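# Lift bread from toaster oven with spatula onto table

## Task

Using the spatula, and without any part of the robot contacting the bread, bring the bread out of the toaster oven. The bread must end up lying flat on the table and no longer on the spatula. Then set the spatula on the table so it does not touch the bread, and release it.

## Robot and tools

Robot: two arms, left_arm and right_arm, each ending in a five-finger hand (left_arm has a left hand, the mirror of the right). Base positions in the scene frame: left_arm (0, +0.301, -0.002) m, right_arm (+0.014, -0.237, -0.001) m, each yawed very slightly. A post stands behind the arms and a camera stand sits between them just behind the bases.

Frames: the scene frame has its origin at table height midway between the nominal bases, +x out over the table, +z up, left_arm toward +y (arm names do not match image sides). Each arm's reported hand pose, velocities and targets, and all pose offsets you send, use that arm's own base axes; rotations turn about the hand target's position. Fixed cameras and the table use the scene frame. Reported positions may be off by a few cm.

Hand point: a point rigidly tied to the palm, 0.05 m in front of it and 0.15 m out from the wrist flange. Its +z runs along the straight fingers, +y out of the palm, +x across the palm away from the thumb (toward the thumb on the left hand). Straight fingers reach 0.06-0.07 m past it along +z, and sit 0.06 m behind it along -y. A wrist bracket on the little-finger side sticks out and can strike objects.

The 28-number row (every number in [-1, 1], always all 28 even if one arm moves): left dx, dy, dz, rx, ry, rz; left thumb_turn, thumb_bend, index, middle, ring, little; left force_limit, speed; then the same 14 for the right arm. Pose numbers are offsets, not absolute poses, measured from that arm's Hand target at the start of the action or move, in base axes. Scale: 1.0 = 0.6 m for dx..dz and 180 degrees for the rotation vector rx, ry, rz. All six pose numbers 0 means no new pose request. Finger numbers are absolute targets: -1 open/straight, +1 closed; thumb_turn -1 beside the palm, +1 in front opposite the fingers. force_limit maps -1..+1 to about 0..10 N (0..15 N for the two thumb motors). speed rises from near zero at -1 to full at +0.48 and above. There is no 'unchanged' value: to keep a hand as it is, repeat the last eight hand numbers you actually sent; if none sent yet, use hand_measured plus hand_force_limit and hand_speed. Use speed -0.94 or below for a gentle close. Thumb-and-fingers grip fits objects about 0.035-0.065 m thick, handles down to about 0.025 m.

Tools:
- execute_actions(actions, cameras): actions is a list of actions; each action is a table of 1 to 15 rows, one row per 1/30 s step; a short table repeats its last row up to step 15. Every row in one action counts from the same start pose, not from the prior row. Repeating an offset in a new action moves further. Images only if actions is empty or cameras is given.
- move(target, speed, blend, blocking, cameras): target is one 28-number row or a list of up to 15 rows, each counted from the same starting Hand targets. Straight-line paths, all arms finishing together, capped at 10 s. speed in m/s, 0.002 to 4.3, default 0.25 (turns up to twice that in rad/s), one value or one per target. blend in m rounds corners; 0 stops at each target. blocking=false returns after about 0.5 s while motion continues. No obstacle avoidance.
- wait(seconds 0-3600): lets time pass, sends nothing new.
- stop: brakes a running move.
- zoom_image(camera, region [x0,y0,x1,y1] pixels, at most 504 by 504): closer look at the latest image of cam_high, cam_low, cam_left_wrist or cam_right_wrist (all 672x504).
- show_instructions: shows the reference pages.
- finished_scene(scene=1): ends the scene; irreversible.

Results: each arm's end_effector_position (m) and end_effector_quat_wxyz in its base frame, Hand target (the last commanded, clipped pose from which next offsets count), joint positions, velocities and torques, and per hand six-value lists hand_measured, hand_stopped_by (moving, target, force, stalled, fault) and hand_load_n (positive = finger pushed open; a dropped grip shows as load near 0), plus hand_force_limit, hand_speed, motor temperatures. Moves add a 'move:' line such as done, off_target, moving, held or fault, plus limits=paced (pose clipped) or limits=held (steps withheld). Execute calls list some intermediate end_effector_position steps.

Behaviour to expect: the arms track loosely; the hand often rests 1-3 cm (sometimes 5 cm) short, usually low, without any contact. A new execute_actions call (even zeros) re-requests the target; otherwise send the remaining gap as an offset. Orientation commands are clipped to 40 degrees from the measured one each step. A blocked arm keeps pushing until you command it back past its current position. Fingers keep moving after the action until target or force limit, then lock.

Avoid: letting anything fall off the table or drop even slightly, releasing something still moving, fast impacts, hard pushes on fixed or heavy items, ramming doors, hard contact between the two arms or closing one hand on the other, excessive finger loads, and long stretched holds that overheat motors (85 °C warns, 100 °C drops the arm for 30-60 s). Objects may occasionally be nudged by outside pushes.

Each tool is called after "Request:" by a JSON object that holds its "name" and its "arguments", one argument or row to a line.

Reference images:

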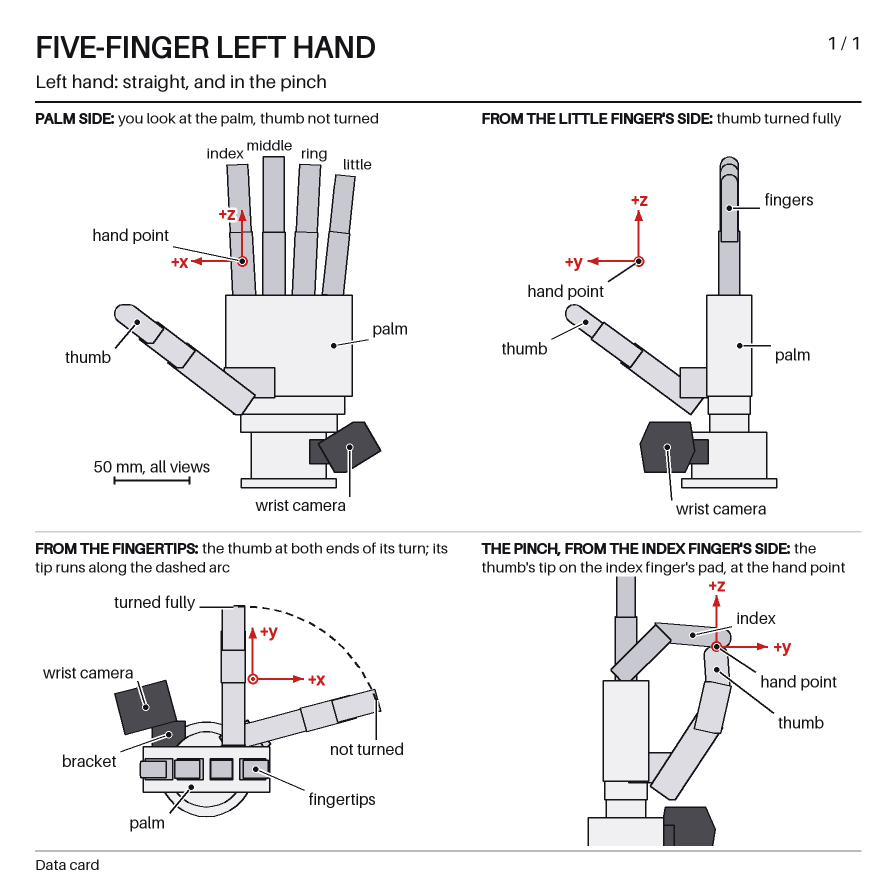

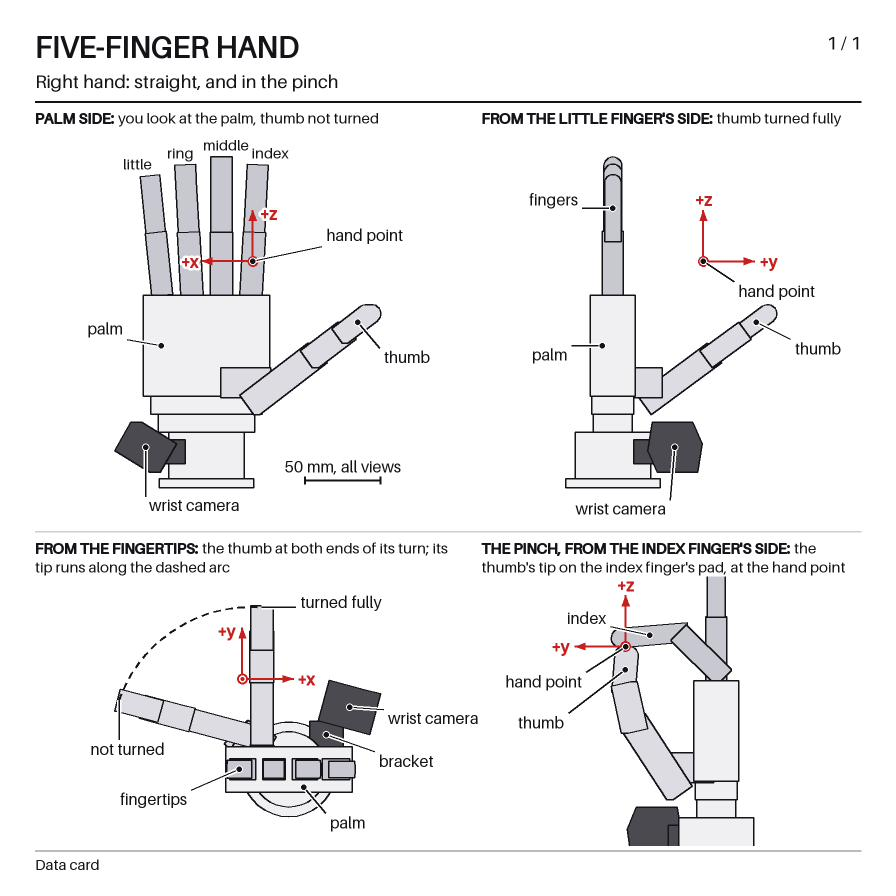

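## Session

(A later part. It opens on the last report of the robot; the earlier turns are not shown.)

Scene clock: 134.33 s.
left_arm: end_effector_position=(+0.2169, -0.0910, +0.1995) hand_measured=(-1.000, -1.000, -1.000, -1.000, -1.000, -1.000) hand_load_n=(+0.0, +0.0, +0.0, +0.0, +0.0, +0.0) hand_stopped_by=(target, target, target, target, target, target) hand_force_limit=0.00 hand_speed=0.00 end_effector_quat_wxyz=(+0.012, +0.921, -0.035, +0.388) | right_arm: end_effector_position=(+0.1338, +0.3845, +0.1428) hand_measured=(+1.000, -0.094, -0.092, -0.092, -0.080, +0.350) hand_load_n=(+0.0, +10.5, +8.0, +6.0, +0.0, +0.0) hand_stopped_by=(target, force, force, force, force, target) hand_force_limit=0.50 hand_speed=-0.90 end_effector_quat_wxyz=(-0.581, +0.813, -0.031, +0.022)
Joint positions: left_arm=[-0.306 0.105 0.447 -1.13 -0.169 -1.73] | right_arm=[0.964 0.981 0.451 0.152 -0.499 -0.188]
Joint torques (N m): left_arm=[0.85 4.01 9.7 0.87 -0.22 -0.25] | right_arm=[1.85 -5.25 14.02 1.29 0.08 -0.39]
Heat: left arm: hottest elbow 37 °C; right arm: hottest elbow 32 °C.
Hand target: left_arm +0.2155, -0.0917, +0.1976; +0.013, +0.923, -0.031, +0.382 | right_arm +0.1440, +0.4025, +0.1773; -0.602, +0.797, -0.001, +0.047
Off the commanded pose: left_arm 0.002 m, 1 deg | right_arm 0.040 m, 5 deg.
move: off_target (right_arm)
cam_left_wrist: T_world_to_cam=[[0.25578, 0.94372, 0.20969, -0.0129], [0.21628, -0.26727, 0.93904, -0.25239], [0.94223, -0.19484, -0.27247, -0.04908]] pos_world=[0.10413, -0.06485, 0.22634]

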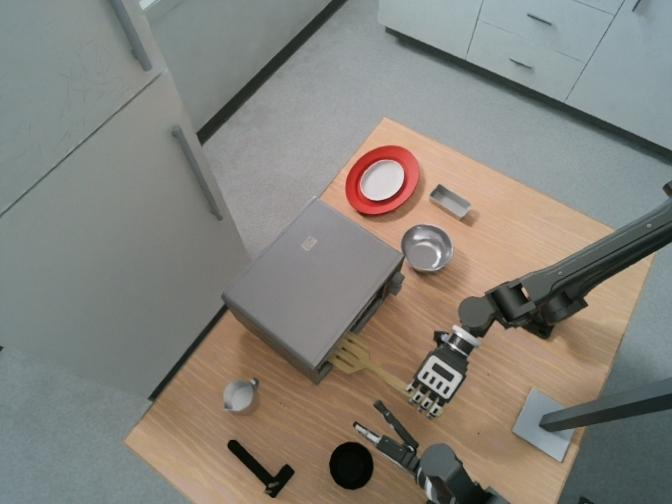

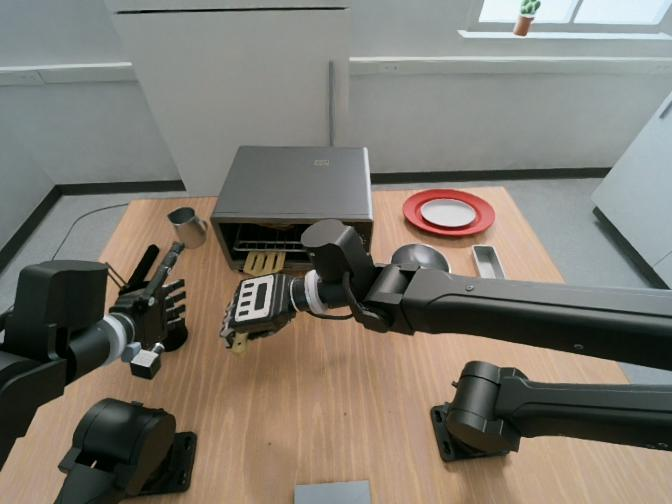

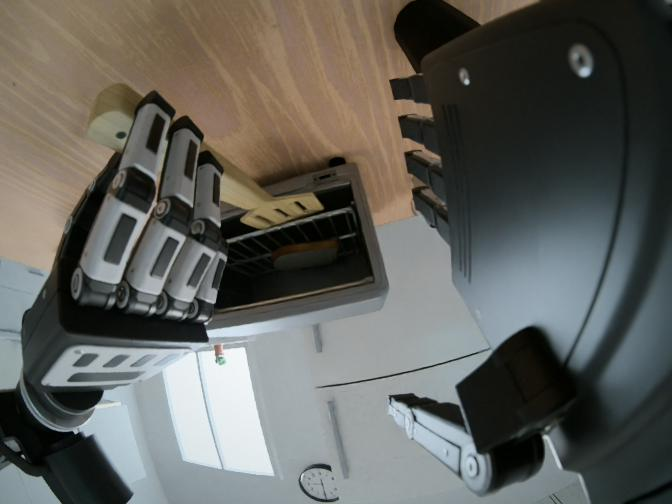

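Request:
{"name": "move", "arguments": {
  "target": [0,0,0,0,0,0,-1,-1,-1,-1,-1,-1,0,0, -0.12,-0.03,-0.01,0,0.0,0,1,0.35,0.35,0.35,0.35,0.35,0.5,-0.9],
  "cameras": ["cam_high","cam_low","cam_left_wrist","cam_right_wrist"],
  "speed": 0.08
}}

Request:
{"name": "zoom_image", "arguments": {
  "camera": "cam_low",
  "region": [210, 180, 400, 400]
}}

Request:
{"name": "zoom_image", "arguments": {
  "camera": "cam_left_wrist",
  "region": [0, 50, 430, 350]
}}

Scene clock: 138.97 s.
left_arm: end_effector_position=(+0.2169, -0.0910, +0.1995) hand_measured=(-1.000, -1.000, -1.000, -1.000, -1.000, -1.000) hand_load_n=(+0.0, +0.0, +0.0, +0.0, +0.0, +0.0) hand_stopped_by=(target, target, target, target, target, target) hand_force_limit=0.00 hand_speed=0.00 end_effector_quat_wxyz=(+0.012, +0.921, -0.035, +0.388) | right_arm: end_effector_position=(+0.0761, +0.3840, +0.1653) hand_measured=(+1.000, -0.094, -0.092, -0.092, -0.080, +0.350) hand_load_n=(+0.0, +8.0, +6.5, +7.0, +0.0, +0.0) hand_stopped_by=(target, force, force, force, force, target) hand_force_limit=0.50 hand_speed=-0.90 end_effector_quat_wxyz=(-0.599, +0.799, -0.003, +0.049)
Joint positions: left_arm=[-0.306 0.105 0.447 -1.13 -0.169 -1.73] | right_arm=[1.184 0.804 0.402 0.108 -0.289 -0.165]
Joint torques (N m): left_arm=[0.79 4.01 9.72 0.87 -0.22 -0.25] | right_arm=[1.67 -4.37 9.95 1.42 0.14 0.01]
Heat: left arm: hottest elbow 37 °C; right arm: hottest elbow 33 °C.
Hand target: left_arm +0.2155, -0.0917, +0.1976; +0.013, +0.923, -0.031, +0.382 | right_arm +0.0720, +0.3845, +0.1713; -0.602, +0.797, -0.001, +0.047
Off the commanded pose: left_arm 0.002 m, 1 deg | right_arm 0.007 m, 1 deg.
move: done
cam_left_wrist: T_world_to_cam=[[0.25578, 0.94372, 0.20969, -0.0129], [0.21628, -0.26727, 0.93904, -0.25239], [0.94223, -0.19484, -0.27247, -0.04908]] pos_world=[0.10413, -0.06485, 0.22634]
cam_right_wrist: T_world_to_cam=[[0.2924, -0.24319, -0.92486, 0.22734], [-0.86255, -0.48466, -0.14526, 0.27526], [-0.41292, 0.84022, -0.35148, -0.11634]] pos_world=[0.12291, 0.28645, 0.20935]

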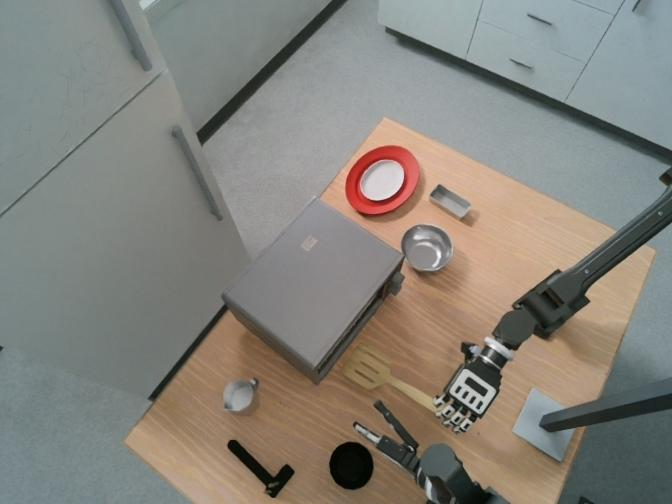

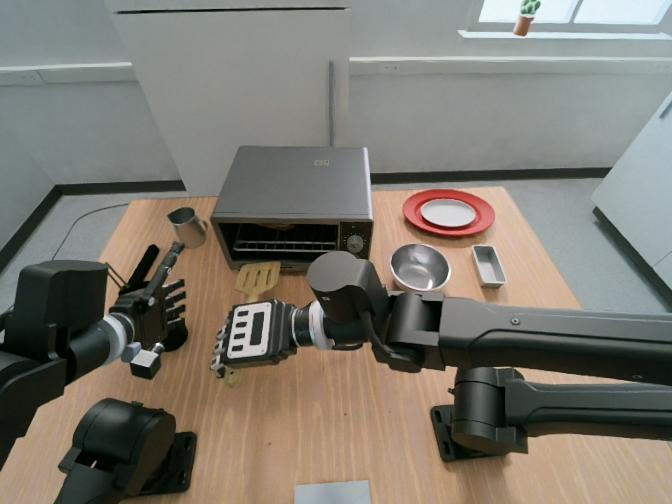

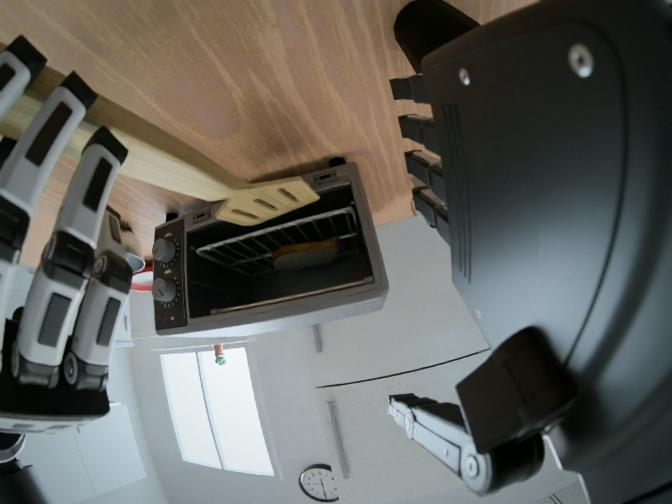

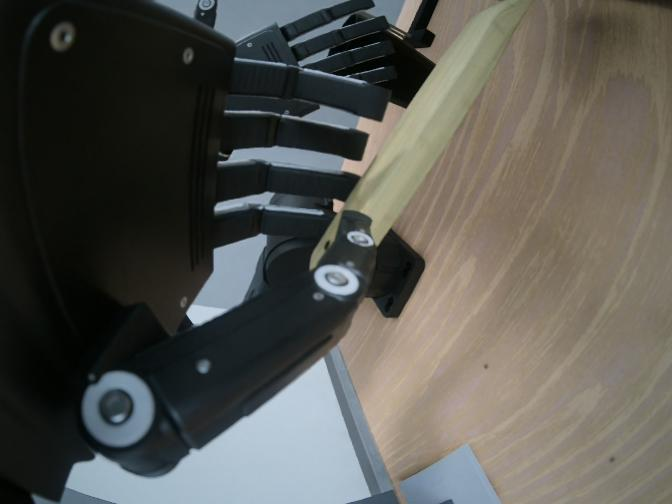

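Scaled by 2.291 from the camera's image (finer frame: 960x720).

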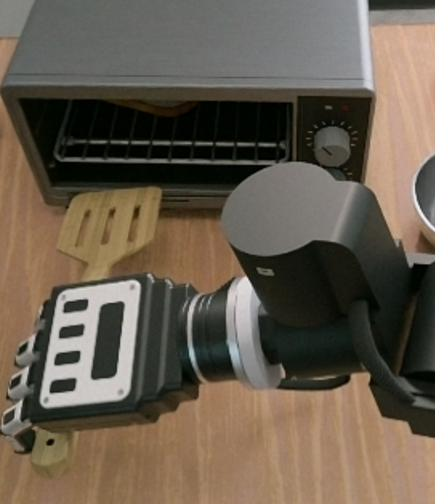

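Scaled by 1.172 from the camera's image (finer frame: 960x720).

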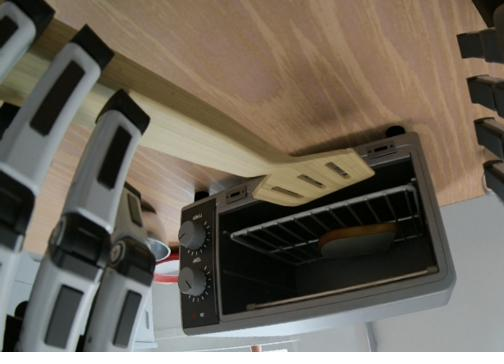

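Request:
{"name": "move", "arguments": {
  "target": [0,0,0,0,0,0,-1,-1,-1,-1,-1,-1,0,0, 0.0,-0.06,-0.15,0,-0.078,0,1,0.35,0.35,0.35,0.35,0.35,0.5,-0.9],
  "cameras": ["cam_high","cam_low","cam_left_wrist","cam_right_wrist"],
  "speed": 0.1
}}

Request:
{"name": "zoom_image", "arguments": {
  "camera": "cam_left_wrist",
  "region": [0, 50, 430, 350]
}}

Scene clock: 145.97 s.
left_arm: end_effector_position=(+0.2169, -0.0910, +0.1995) hand_measured=(-1.000, -1.000, -1.000, -1.000, -1.000, -1.000) hand_load_n=(+0.0, +0.0, +0.0, +0.0, +0.0, +0.0) hand_stopped_by=(target, target, target, target, target, target) hand_force_limit=0.00 hand_speed=0.00 end_effector_quat_wxyz=(+0.012, +0.921, -0.035, +0.388) | right_arm: end_effector_position=(+0.0742, +0.3407, +0.0705) hand_measured=(+1.000, -0.094, -0.092, -0.092, -0.080, +0.350) hand_load_n=(+0.0, +8.5, +6.5, +7.0, +0.0, +0.0) hand_stopped_by=(target, force, force, force, force, target) hand_force_limit=0.50 hand_speed=-0.90 end_effector_quat_wxyz=(-0.583, +0.799, +0.054, +0.134)
Joint positions: left_arm=[-0.306 0.105 0.447 -1.13 -0.169 -1.73] | right_arm=[1.242 0.85 0.14 0.419 -0.163 -0.341]
Joint torques (N m): left_arm=[0.79 4.01 9.7 0.87 -0.22 -0.26] | right_arm=[1.85 -1.79 8.68 3.22 0.18 -0.37]
Heat: left arm: hottest elbow 37 °C; right arm: hottest elbow 33 °C.
Hand target: left_arm +0.2155, -0.0917, +0.1976; +0.013, +0.923, -0.031, +0.382 | right_arm +0.0720, +0.3485, +0.0813; -0.598, +0.785, +0.073, +0.144
Off the commanded pose: left_arm 0.002 m, 1 deg | right_arm 0.013 m, 3 deg.
move: off_target (right_arm)
cam_left_wrist: T_world_to_cam=[[0.25578, 0.94372, 0.20969, -0.0129], [0.21628, -0.26727, 0.93904, -0.25239], [0.94223, -0.19484, -0.27247, -0.04908]] pos_world=[0.10413, -0.06485, 0.22634]
cam_right_wrist: T_world_to_cam=[[0.46898, -0.2749, -0.83934, 0.12133], [-0.82296, -0.481, -0.30229, 0.24578], [-0.32062, 0.83251, -0.45181, -0.11124]] pos_world=[0.1097, 0.24418, 0.12588]

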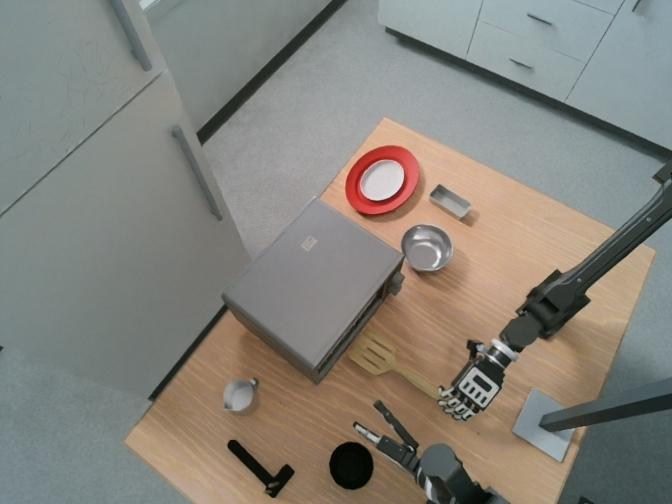

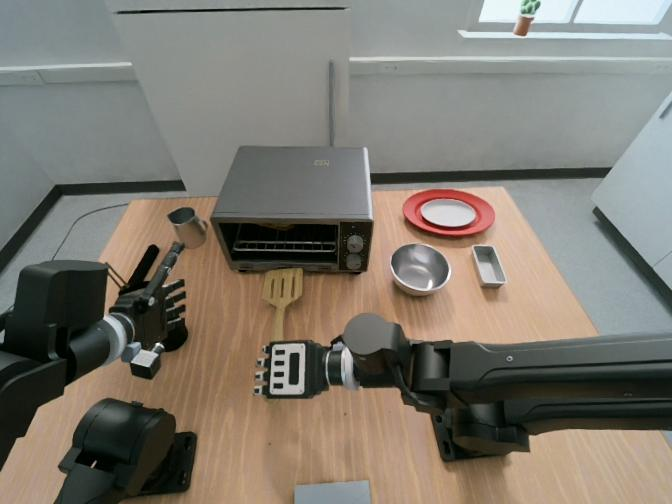

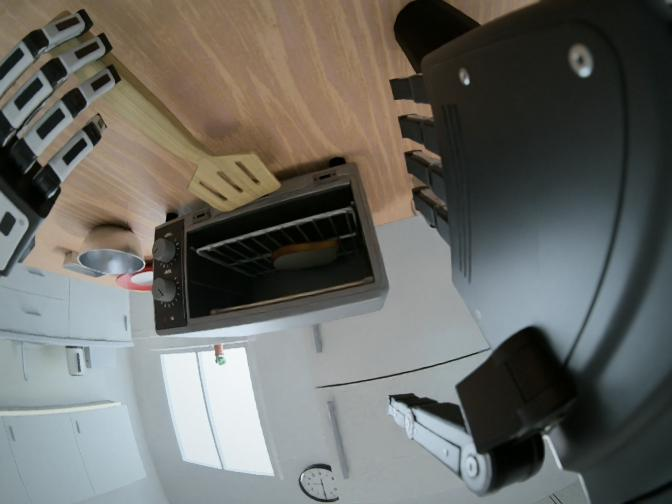

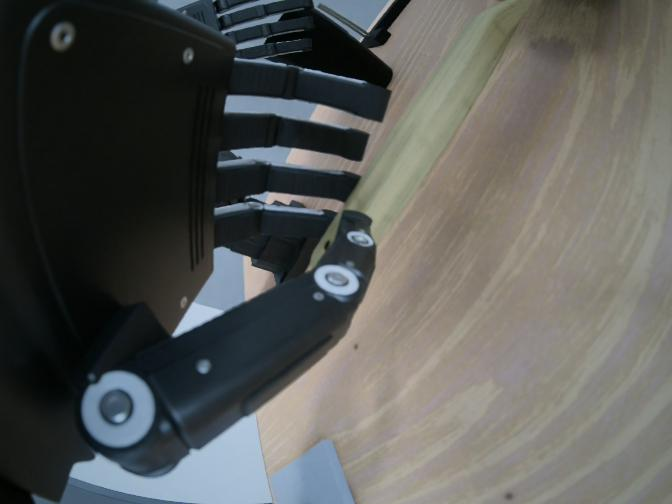

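Scaled by 1.172 from the camera's image (finer frame: 960x720).

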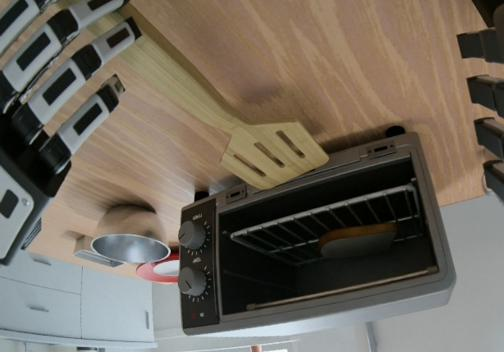

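Request:
{"name": "move", "arguments": {
  "target": [0,0,0,0,0,0,-1,-1,-1,-1,-1,-1,0,0, 0.0,0,-0.07,0,0,0,1,0.35,0.35,0.35,0.35,0.35,0.5,-0.9],
  "cameras": ["cam_left_wrist","cam_right_wrist"],
  "speed": 0.06
}}

Request:
{"name": "zoom_image", "arguments": {
  "camera": "cam_left_wrist",
  "region": [0, 0, 330, 250]
}}

Scene clock: 148.17 s.
left_arm: end_effector_position=(+0.2169, -0.0910, +0.1995) hand_measured=(-1.000, -1.000, -1.000, -1.000, -1.000, -1.000) hand_load_n=(+0.0, +0.0, +0.0, +0.0, -0.5, +0.0) hand_stopped_by=(target, target, target, target, target, target) hand_force_limit=0.00 hand_speed=0.00 end_effector_quat_wxyz=(+0.012, +0.921, -0.035, +0.388) | right_arm: end_effector_position=(+0.0751, +0.3419, +0.0308) hand_measured=(+1.000, -0.094, -0.092, -0.092, -0.080, +0.350) hand_load_n=(+0.0, +8.5, +6.5, +7.0, +0.0, +0.0) hand_stopped_by=(target, force, force, force, force, target) hand_force_limit=0.50 hand_speed=-0.90 end_effector_quat_wxyz=(-0.585, +0.798, +0.055, +0.136)
Joint positions: left_arm=[-0.306 0.105 0.447 -1.13 -0.169 -1.73] | right_arm=[1.242 1.143 0.083 0.774 -0.162 -0.344]
Joint torques (N m): left_arm=[0.79 4.01 9.7 0.87 -0.22 -0.25] | right_arm=[1.79 -2.2 6.12 2.96 0.12 -0.29]
Heat: left arm: hottest elbow 37 °C; right arm: hottest elbow 33 °C.
Hand target: left_arm +0.2155, -0.0917, +0.1976; +0.013, +0.923, -0.031, +0.382 | right_arm +0.0720, +0.3485, +0.0393; -0.598, +0.785, +0.073, +0.144
Off the commanded pose: left_arm 0.002 m, 1 deg | right_arm 0.011 m, 3 deg.
move: off_target (right_arm)
cam_left_wrist: T_world_to_cam=[[0.25578, 0.94372, 0.20969, -0.0129], [0.21628, -0.26727, 0.93904, -0.25239], [0.94223, -0.19484, -0.27247, -0.04908]] pos_world=[0.10413, -0.06485, 0.22634]
cam_right_wrist: T_world_to_cam=[[0.47278, -0.27207, -0.83813, 0.08662], [-0.82181, -0.47936, -0.30797, 0.23464], [-0.31797, 0.83438, -0.45022, -0.13079]] pos_world=[0.11029, 0.24517, 0.08598]

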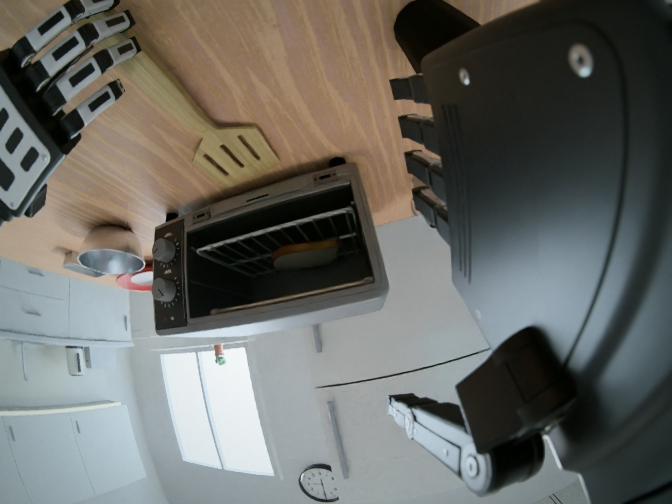

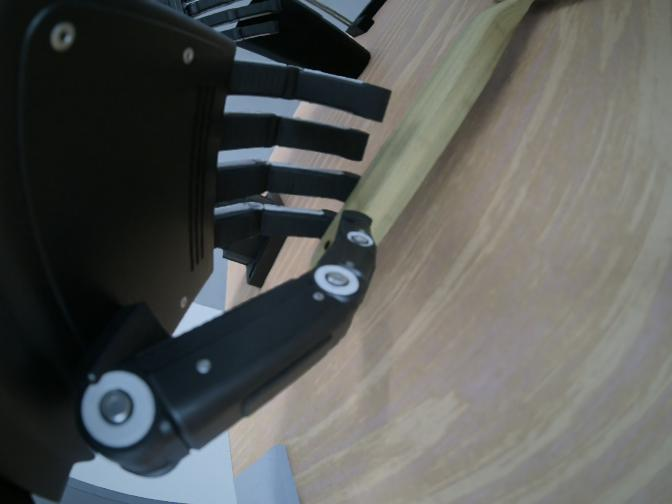

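Scaled by 1.527 from the camera's image (finer frame: 960x720).

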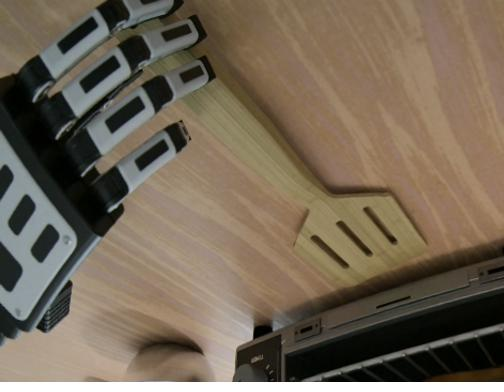

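Request:
{"name": "move", "arguments": {
  "target": [0,0,0,0,0,0,-1,-1,-1,-1,-1,-1,0,0, 0.0,0,-0.022,0,0,0,1,0.35,0.35,0.35,0.35,0.35,0.5,-0.9],
  "cameras": ["cam_left_wrist","cam_right_wrist"],
  "speed": 0.04
}}

Request:
{"name": "zoom_image", "arguments": {
  "camera": "cam_left_wrist",
  "region": [0, 0, 330, 250]
}}

Scene clock: 149.67 s.
left_arm: end_effector_position=(+0.2169, -0.0910, +0.1995) hand_measured=(-1.000, -1.000, -1.000, -1.000, -1.000, -1.000) hand_load_n=(+0.0, +0.0, +0.0, +0.0, +0.0, +0.0) hand_stopped_by=(target, target, target, target, target, target) hand_force_limit=0.00 hand_speed=0.00 end_effector_quat_wxyz=(+0.012, +0.921, -0.035, +0.388) | right_arm: end_effector_position=(+0.0760, +0.3444, +0.0206) hand_measured=(+1.000, -0.094, -0.092, -0.092, -0.080, +0.350) hand_load_n=(+0.0, +9.0, +7.0, +6.5, +0.0, +0.0) hand_stopped_by=(target, force, force, force, force, target) hand_force_limit=0.50 hand_speed=-0.90 end_effector_quat_wxyz=(-0.588, +0.795, +0.059, +0.140)
Joint positions: left_arm=[-0.306 0.105 0.447 -1.13 -0.169 -1.73] | right_arm=[1.243 1.263 0.075 0.91 -0.162 -0.354]
Joint torques (N m): left_arm=[0.79 4.01 9.72 0.84 -0.22 -0.25] | right_arm=[1.9 -3.08 4.63 3.14 0.12 -0.22]
Heat: left arm: hottest elbow 37 °C; right arm: hottest elbow 32 °C.
Hand target: left_arm +0.2155, -0.0917, +0.1976; +0.013, +0.923, -0.031, +0.382 | right_arm +0.0720, +0.3485, +0.0261; -0.598, +0.785, +0.073, +0.144
Off the commanded pose: left_arm 0.002 m, 1 deg | right_arm 0.008 m, 2 deg.
move: done
cam_left_wrist: T_world_to_cam=[[0.25578, 0.94372, 0.20969, -0.0129], [0.21628, -0.26727, 0.93904, -0.25239], [0.94223, -0.19484, -0.27247, -0.04908]] pos_world=[0.10413, -0.06485, 0.22634]
cam_right_wrist: T_world_to_cam=[[0.48371, -0.26399, -0.83447, 0.07459], [-0.81615, -0.48042, -0.3211, 0.23365], [-0.31613, 0.83637, -0.44784, -0.13801]] pos_world=[0.11099, 0.24737, 0.07546]

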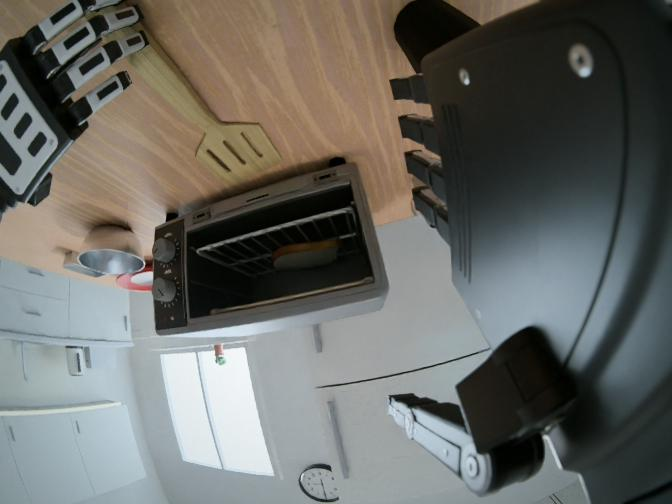

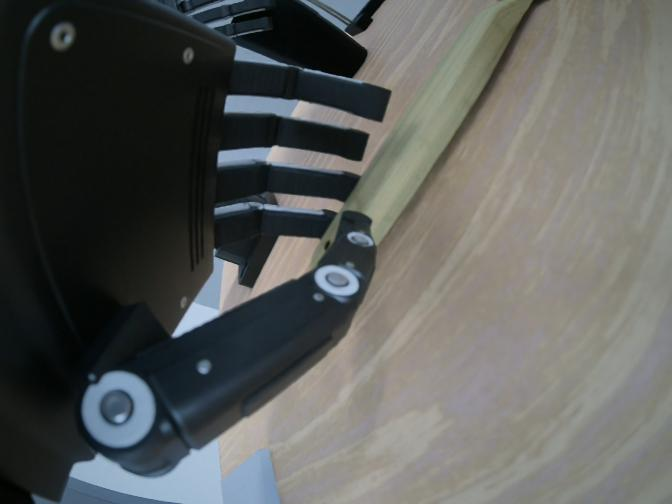

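Scaled by 1.527 from the camera's image (finer frame: 960x720).

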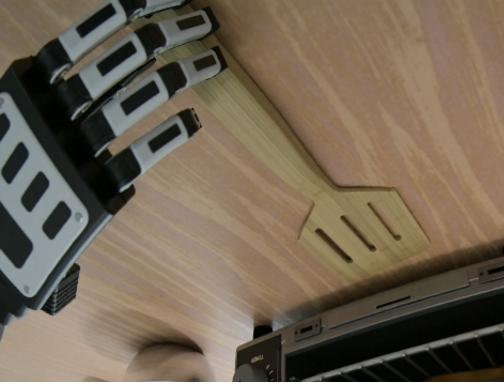

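Request:
{"name": "move", "arguments": {
  "target": [0,0,0,0,0,0,-1,-1,-1,-1,-1,-1,0,0, 0.0,0,-0.012,0,0,0,1,0.35,0.35,0.35,0.35,0.35,0.5,-0.9],
  "cameras": ["cam_left_wrist","cam_right_wrist"],
  "speed": 0.03
}}

Request:
{"name": "zoom_image", "arguments": {
  "camera": "cam_right_wrist",
  "region": [300, 0, 560, 300]
}}

Scene clock: 151.30 s.
left_arm: end_effector_position=(+0.2169, -0.0910, +0.1995) hand_measured=(-1.000, -1.000, -1.000, -1.000, -1.000, -1.000) hand_load_n=(+0.0, +0.0, +0.0, +0.0, +0.0, +0.0) hand_stopped_by=(target, target, target, target, target, target) hand_force_limit=0.00 hand_speed=0.00 end_effector_quat_wxyz=(+0.012, +0.921, -0.035, +0.388) | right_arm: end_effector_position=(+0.0769, +0.3470, +0.0180) hand_measured=(+1.000, -0.094, -0.092, -0.092, -0.080, +0.350) hand_load_n=(+0.0, +9.0, +7.5, +6.0, +0.0, +0.0) hand_stopped_by=(target, force, force, force, force, target) hand_force_limit=0.50 hand_speed=-0.90 end_effector_quat_wxyz=(-0.594, +0.790, +0.060, +0.142)
Joint positions: left_arm=[-0.306 0.105 0.447 -1.13 -0.169 -1.73] | right_arm=[1.243 1.329 0.072 0.996 -0.162 -0.354]
Joint torques (N m): left_arm=[0.79 3.96 9.72 0.85 -0.22 -0.25] | right_arm=[1.2 -4.01 3.92 2.66 0.07 -0.15]
Heat: left arm: hottest elbow 37 °C; right arm: hottest elbow 32 °C.
Hand target: left_arm +0.2155, -0.0917, +0.1976; +0.013, +0.923, -0.031, +0.382 | right_arm +0.0720, +0.3485, +0.0189; -0.598, +0.785, +0.073, +0.144
Off the commanded pose: left_arm 0.002 m, 1 deg | right_arm 0.005 m, 2 deg.
move: done
cam_left_wrist: T_world_to_cam=[[0.25578, 0.94372, 0.20969, -0.0129], [0.21628, -0.26727, 0.93904, -0.25239], [0.94223, -0.19484, -0.27247, -0.04908]] pos_world=[0.10413, -0.06485, 0.22634]
cam_right_wrist: T_world_to_cam=[[0.48822, -0.25062, -0.83596, 0.06775], [-0.81437, -0.47519, -0.33315, 0.23308], [-0.31374, 0.84344, -0.4361, -0.14394]] pos_world=[0.11158, 0.24914, 0.07152]

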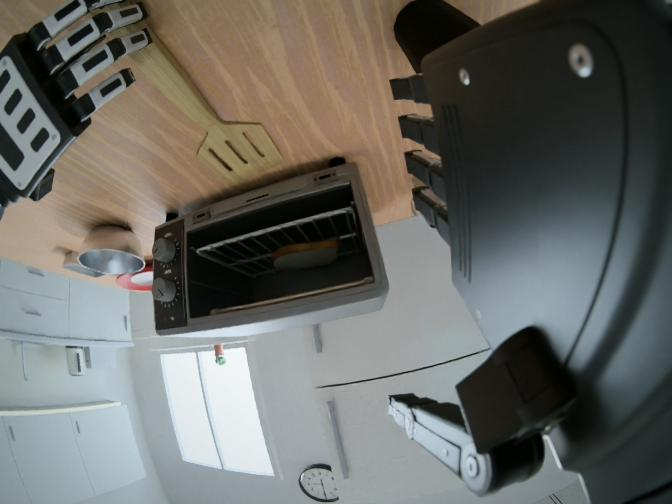

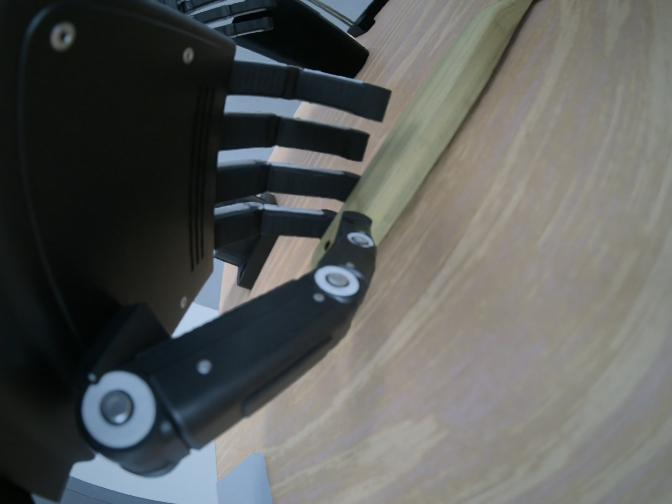

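Scaled by 1.680 from the camera's image (finer frame: 960x720).

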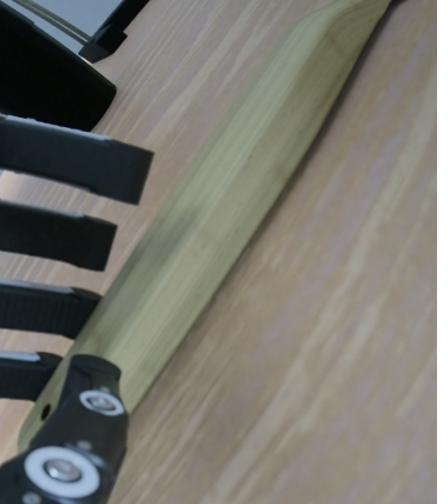

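Request:
{"name": "move", "arguments": {
  "target": [0,0,0,0,0,0,-1,-1,-1,-1,-1,-1,0,0, 0,0,0,0,0,0,1,-0.2,-0.3,-0.3,-0.3,-0.3,0,-0.85],
  "cameras": []
}}

Request:
{"name": "move", "arguments": {
  "target": [0,0,0,0,0,0,-1,-1,-1,-1,-1,-1,0,0, -0.005,-0.005,0.06,0,0.078,-0.005,1,-0.2,-0.3,-0.3,-0.3,-0.3,0,-0.85],
  "speed": 0.08,
  "cameras": ["cam_right_wrist","cam_left_wrist","cam_high","cam_low"]
}}

Request:
{"name": "zoom_image", "arguments": {
  "camera": "cam_right_wrist",
  "region": [280, 0, 580, 300]
}}

Scene clock: 154.57 s.
left_arm: end_effector_position=(+0.2169, -0.0910, +0.1995) hand_measured=(-1.000, -1.000, -1.000, -1.000, -1.000, -1.000) hand_load_n=(+0.0, +0.0, +0.0, +0.0, +0.0, +0.0) hand_stopped_by=(target, target, target, target, target, target) hand_force_limit=0.00 hand_speed=0.00 end_effector_quat_wxyz=(+0.012, +0.921, -0.035, +0.388) | right_arm: end_effector_position=(+0.0767, +0.3465, +0.0165) hand_measured=(+1.000, -0.200, -0.300, -0.300, -0.300, -0.300) hand_load_n=(+0.5, +0.0, +0.0, +0.0, +0.0, +0.0) hand_stopped_by=(target, target, target, target, target, target) hand_force_limit=0.00 hand_speed=-0.85 end_effector_quat_wxyz=(-0.592, +0.791, +0.059, +0.142)
Joint positions: left_arm=[-0.306 0.105 0.447 -1.13 -0.169 -1.73] | right_arm=[1.243 1.333 0.072 0.996 -0.162 -0.354]
Joint torques (N m): left_arm=[0.85 4.01 9.7 0.85 -0.22 -0.25] | right_arm=[2.14 -4.37 4.12 2.88 0.11 -0.18]
Heat: left arm: hottest elbow 37 °C; right arm: hottest elbow 32 °C.
Hand target: left_arm +0.2155, -0.0917, +0.1976; +0.013, +0.923, -0.031, +0.382 | right_arm +0.0720, +0.3485, +0.0189; -0.598, +0.785, +0.073, +0.144
Off the commanded pose: left_arm 0.002 m, 1 deg | right_arm 0.006 m, 2 deg.
move: done

Scene clock: 157.03 s.
left_arm: end_effector_position=(+0.2169, -0.0910, +0.1995) hand_measured=(-1.000, -1.000, -1.000, -1.000, -1.000, -1.000) hand_load_n=(+0.0, +0.0, +0.0, +0.0, +0.0, -0.5) hand_stopped_by=(target, target, target, target, target, target) hand_force_limit=0.00 hand_speed=0.00 end_effector_quat_wxyz=(+0.012, +0.921, -0.035, +0.388) | right_arm: end_effector_position=(+0.0584, +0.3303, +0.0362) hand_measured=(+1.000, -0.200, -0.300, -0.300, -0.300, -0.300) hand_load_n=(+0.0, +0.0, +0.0, +0.0, +0.0, +0.0) hand_stopped_by=(target, target, target, target, target, target) hand_force_limit=0.00 hand_speed=-0.85 end_effector_quat_wxyz=(-0.587, +0.808, +0.002, +0.049)
Joint positions: left_arm=[-0.306 0.105 0.447 -1.13 -0.169 -1.73] | right_arm=[1.165 1.034 0.08 0.628 -0.309 -0.188]
Joint torques (N m): left_arm=[0.85 3.96 9.72 0.87 -0.22 -0.25] | right_arm=[-0.21 -4.13 9.91 0.99 -0.47 0.06]
Heat: left arm: hottest elbow 37 °C; right arm: hottest elbow 31 °C.
Hand target: left_arm +0.2155, -0.0917, +0.1976; +0.013, +0.923, -0.031, +0.382 | right_arm +0.0690, +0.3455, +0.0549; -0.601, +0.797, -0.007, +0.051
Off the commanded pose: left_arm 0.002 m, 1 deg | right_arm 0.026 m, 2 deg.
move: off_target (right_arm)
cam_left_wrist: T_world_to_cam=[[0.25578, 0.94372, 0.20969, -0.0129], [0.21628, -0.26727, 0.93904, -0.25239], [0.94223, -0.19484, -0.27247, -0.04908]] pos_world=[0.10413, -0.06485, 0.22634]
cam_right_wrist: T_world_to_cam=[[0.2978, -0.26788, -0.91627, 0.10759], [-0.85846, -0.49499, -0.1343, 0.21801], [-0.41757, 0.82657, -0.37737, -0.11827]] pos_world=[0.10573, 0.23449, 0.08323]

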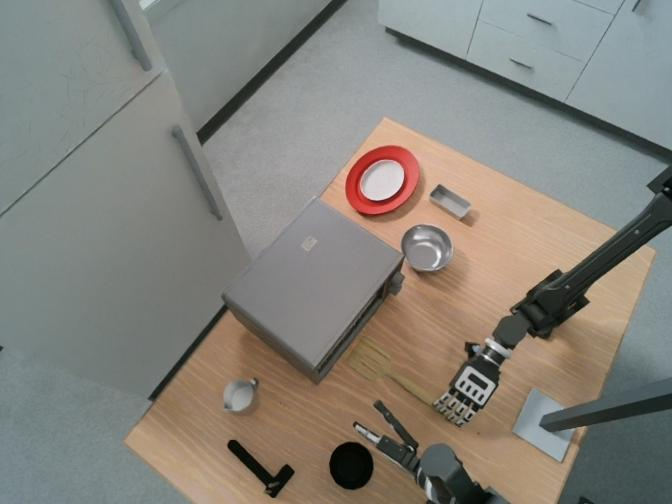

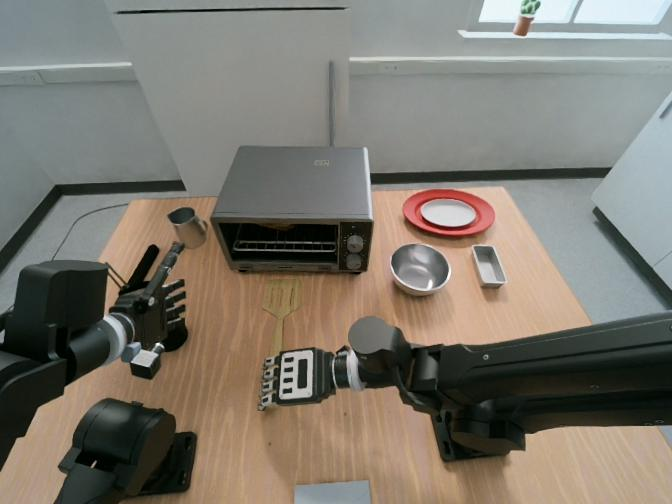

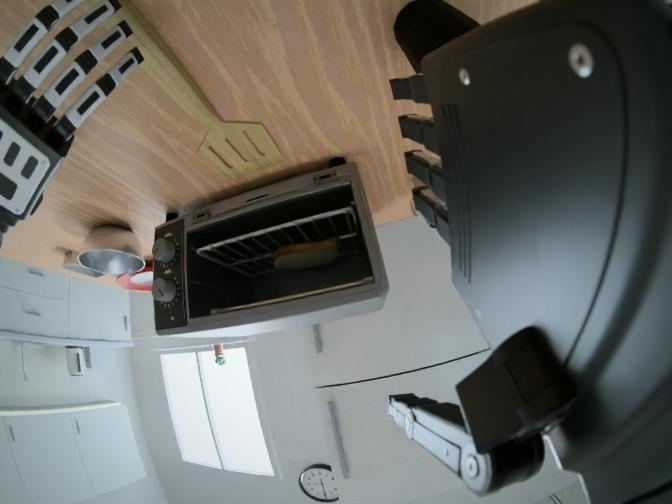

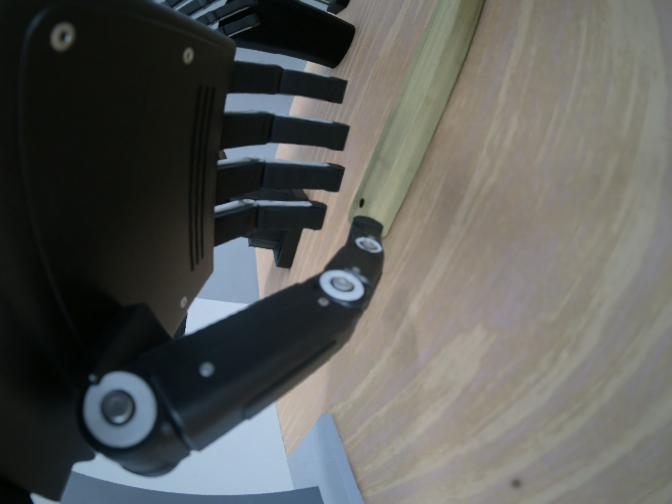

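Scaled by 1.680 from the camera's image (finer frame: 960x720).

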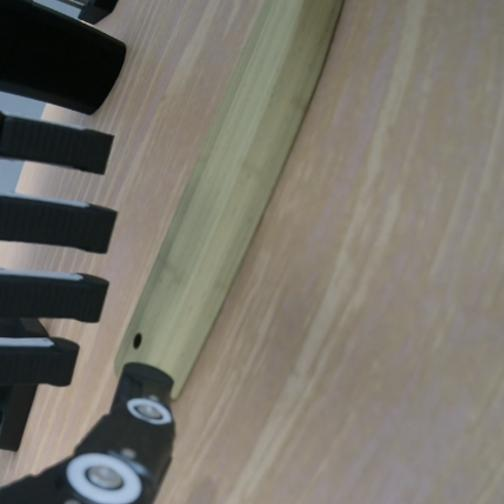

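Request:
{"name": "move", "arguments": {
  "target": [0,0,0,0,0,0,-1,-1,-1,-1,-1,-1,0,0, 0.038,0.033,-0.01,-0.012,0.032,-0.014,1,-0.2,-0.3,-0.3,-0.3,-0.3,0,-0.85],
  "speed": 0.08,
  "cameras": ["cam_right_wrist"]
}}

Request:
{"name": "zoom_image", "arguments": {
  "camera": "cam_right_wrist",
  "region": [280, 100, 480, 300]
}}

Scene clock: 160.60 s.
left_arm: end_effector_position=(+0.2169, -0.0910, +0.1995) hand_measured=(-1.000, -1.000, -1.000, -1.000, -1.000, -1.000) hand_load_n=(+0.0, +0.0, +0.0, +0.0, +0.0, +0.0) hand_stopped_by=(target, target, target, target, target, target) hand_force_limit=0.00 hand_speed=0.00 end_effector_quat_wxyz=(+0.012, +0.921, -0.035, +0.388) | right_arm: end_effector_position=(+0.0809, +0.3524, +0.0366) hand_measured=(+1.000, -0.200, -0.300, -0.300, -0.300, -0.300) hand_load_n=(+0.0, +0.0, +0.0, +0.0, +0.0, +0.0) hand_stopped_by=(target, target, target, target, target, target) hand_force_limit=0.00 hand_speed=-0.85 end_effector_quat_wxyz=(-0.576, +0.816, -0.044, +0.025)
Joint positions: left_arm=[-0.306 0.105 0.447 -1.13 -0.169 -1.73] | right_arm=[1.098 1.16 0.167 0.626 -0.353 -0.122]
Joint torques (N m): left_arm=[0.79 4.01 9.69 0.87 -0.22 -0.25] | right_arm=[-0.97 -3.37 9.29 1.33 -0.45 0.07]
Heat: left arm: hottest elbow 37 °C; right arm: hottest elbow 31 °C.
Hand target: left_arm +0.2155, -0.0917, +0.1976; +0.013, +0.923, -0.031, +0.382 | right_arm +0.0918, +0.3653, +0.0489; -0.584, +0.810, -0.054, +0.025
Off the commanded pose: left_arm 0.002 m, 1 deg | right_arm 0.021 m, 2 deg.
move: off_target (right_arm)
cam_right_wrist: T_world_to_cam=[[0.19855, -0.3018, -0.93247, 0.12769], [-0.88891, -0.45619, -0.04162, 0.23374], [-0.41282, 0.83714, -0.35885, -0.13177]] pos_world=[0.12802, 0.25548, 0.08151]

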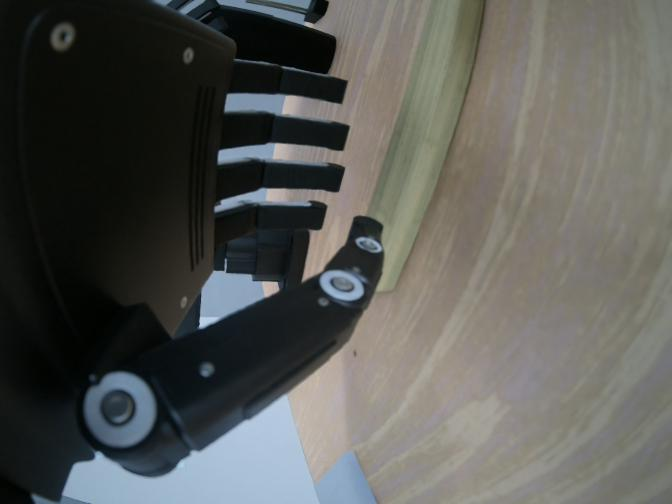

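Scaled by 2.520 from the camera's image (finer frame: 960x720).

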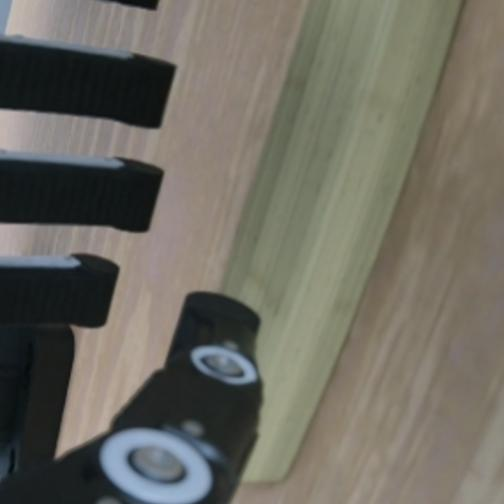

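Request:
{"name": "move", "arguments": {
  "target": [0,0,0,0,0,0,-1,-1,-1,-1,-1,-1,0,0, 0,0,-0.025,0,0,0,1,-0.2,-0.3,-0.3,-0.3,-0.3,0,-0.85],
  "speed": 0.05,
  "cameras": ["cam_right_wrist"]
}}

Request:
{"name": "zoom_image", "arguments": {
  "camera": "cam_right_wrist",
  "region": [280, 100, 480, 300]
}}

Scene clock: 162.63 s.
left_arm: end_effector_position=(+0.2169, -0.0910, +0.1995) hand_measured=(-1.000, -1.000, -1.000, -1.000, -1.000, -1.000) hand_load_n=(+0.0, +0.0, +0.0, +0.0, +0.0, +0.0) hand_stopped_by=(target, target, target, target, target, target) hand_force_limit=0.00 hand_speed=0.00 end_effector_quat_wxyz=(+0.012, +0.921, -0.035, +0.388) | right_arm: end_effector_position=(+0.0808, +0.3525, +0.0195) hand_measured=(+1.000, -0.200, -0.300, -0.300, -0.300, -0.300) hand_load_n=(+0.0, +0.5, +0.0, +0.0, +0.0, +0.0) hand_stopped_by=(target, target, target, target, target, target) hand_force_limit=0.00 hand_speed=-0.85 end_effector_quat_wxyz=(-0.565, +0.824, -0.048, +0.020)
Joint positions: left_arm=[-0.306 0.105 0.447 -1.13 -0.169 -1.73] | right_arm=[1.098 1.251 0.167 0.688 -0.353 -0.12]
Joint torques (N m): left_arm=[0.79 4.01 9.7 0.85 -0.22 -0.25] | right_arm=[-0.62 -4.25 7.34 3.1 -0.46 0.04]
Heat: left arm: hottest elbow 37 °C; right arm: hottest elbow 31 °C.
Hand target: left_arm +0.2155, -0.0917, +0.1976; +0.013, +0.923, -0.031, +0.382 | right_arm +0.0918, +0.3653, +0.0339; -0.584, +0.810, -0.054, +0.025
Off the commanded pose: left_arm 0.002 m, 1 deg | right_arm 0.022 m, 3 deg.
move: off_target (right_arm)
cam_right_wrist: T_world_to_cam=[[0.18468, -0.32594, -0.92718, 0.12137], [-0.88957, -0.45649, -0.01672, 0.23264], [-0.4178, 0.82788, -0.37425, -0.13402]] pos_world=[0.12854, 0.25671, 0.06626]

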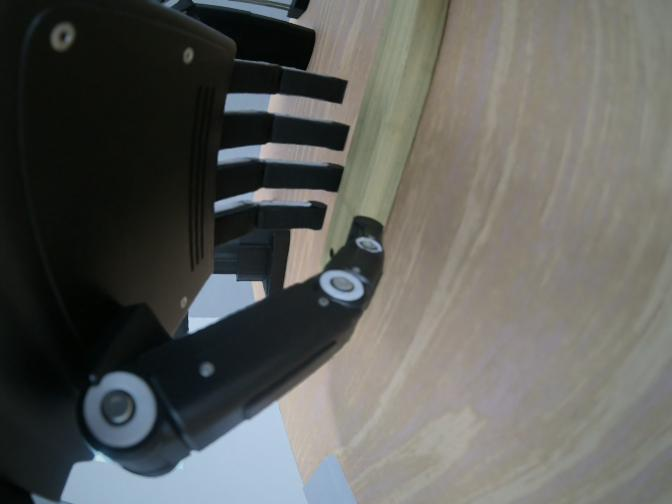

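Scaled by 2.520 from the camera's image (finer frame: 960x720).

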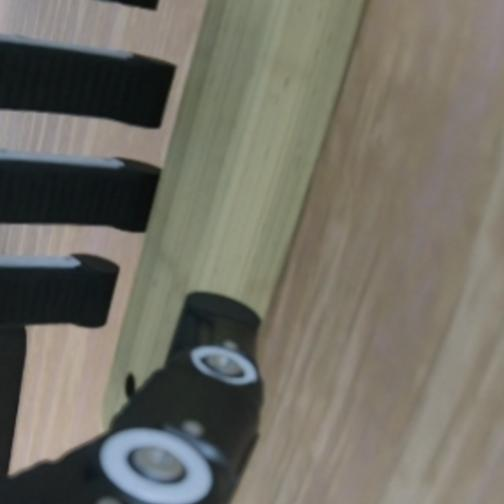

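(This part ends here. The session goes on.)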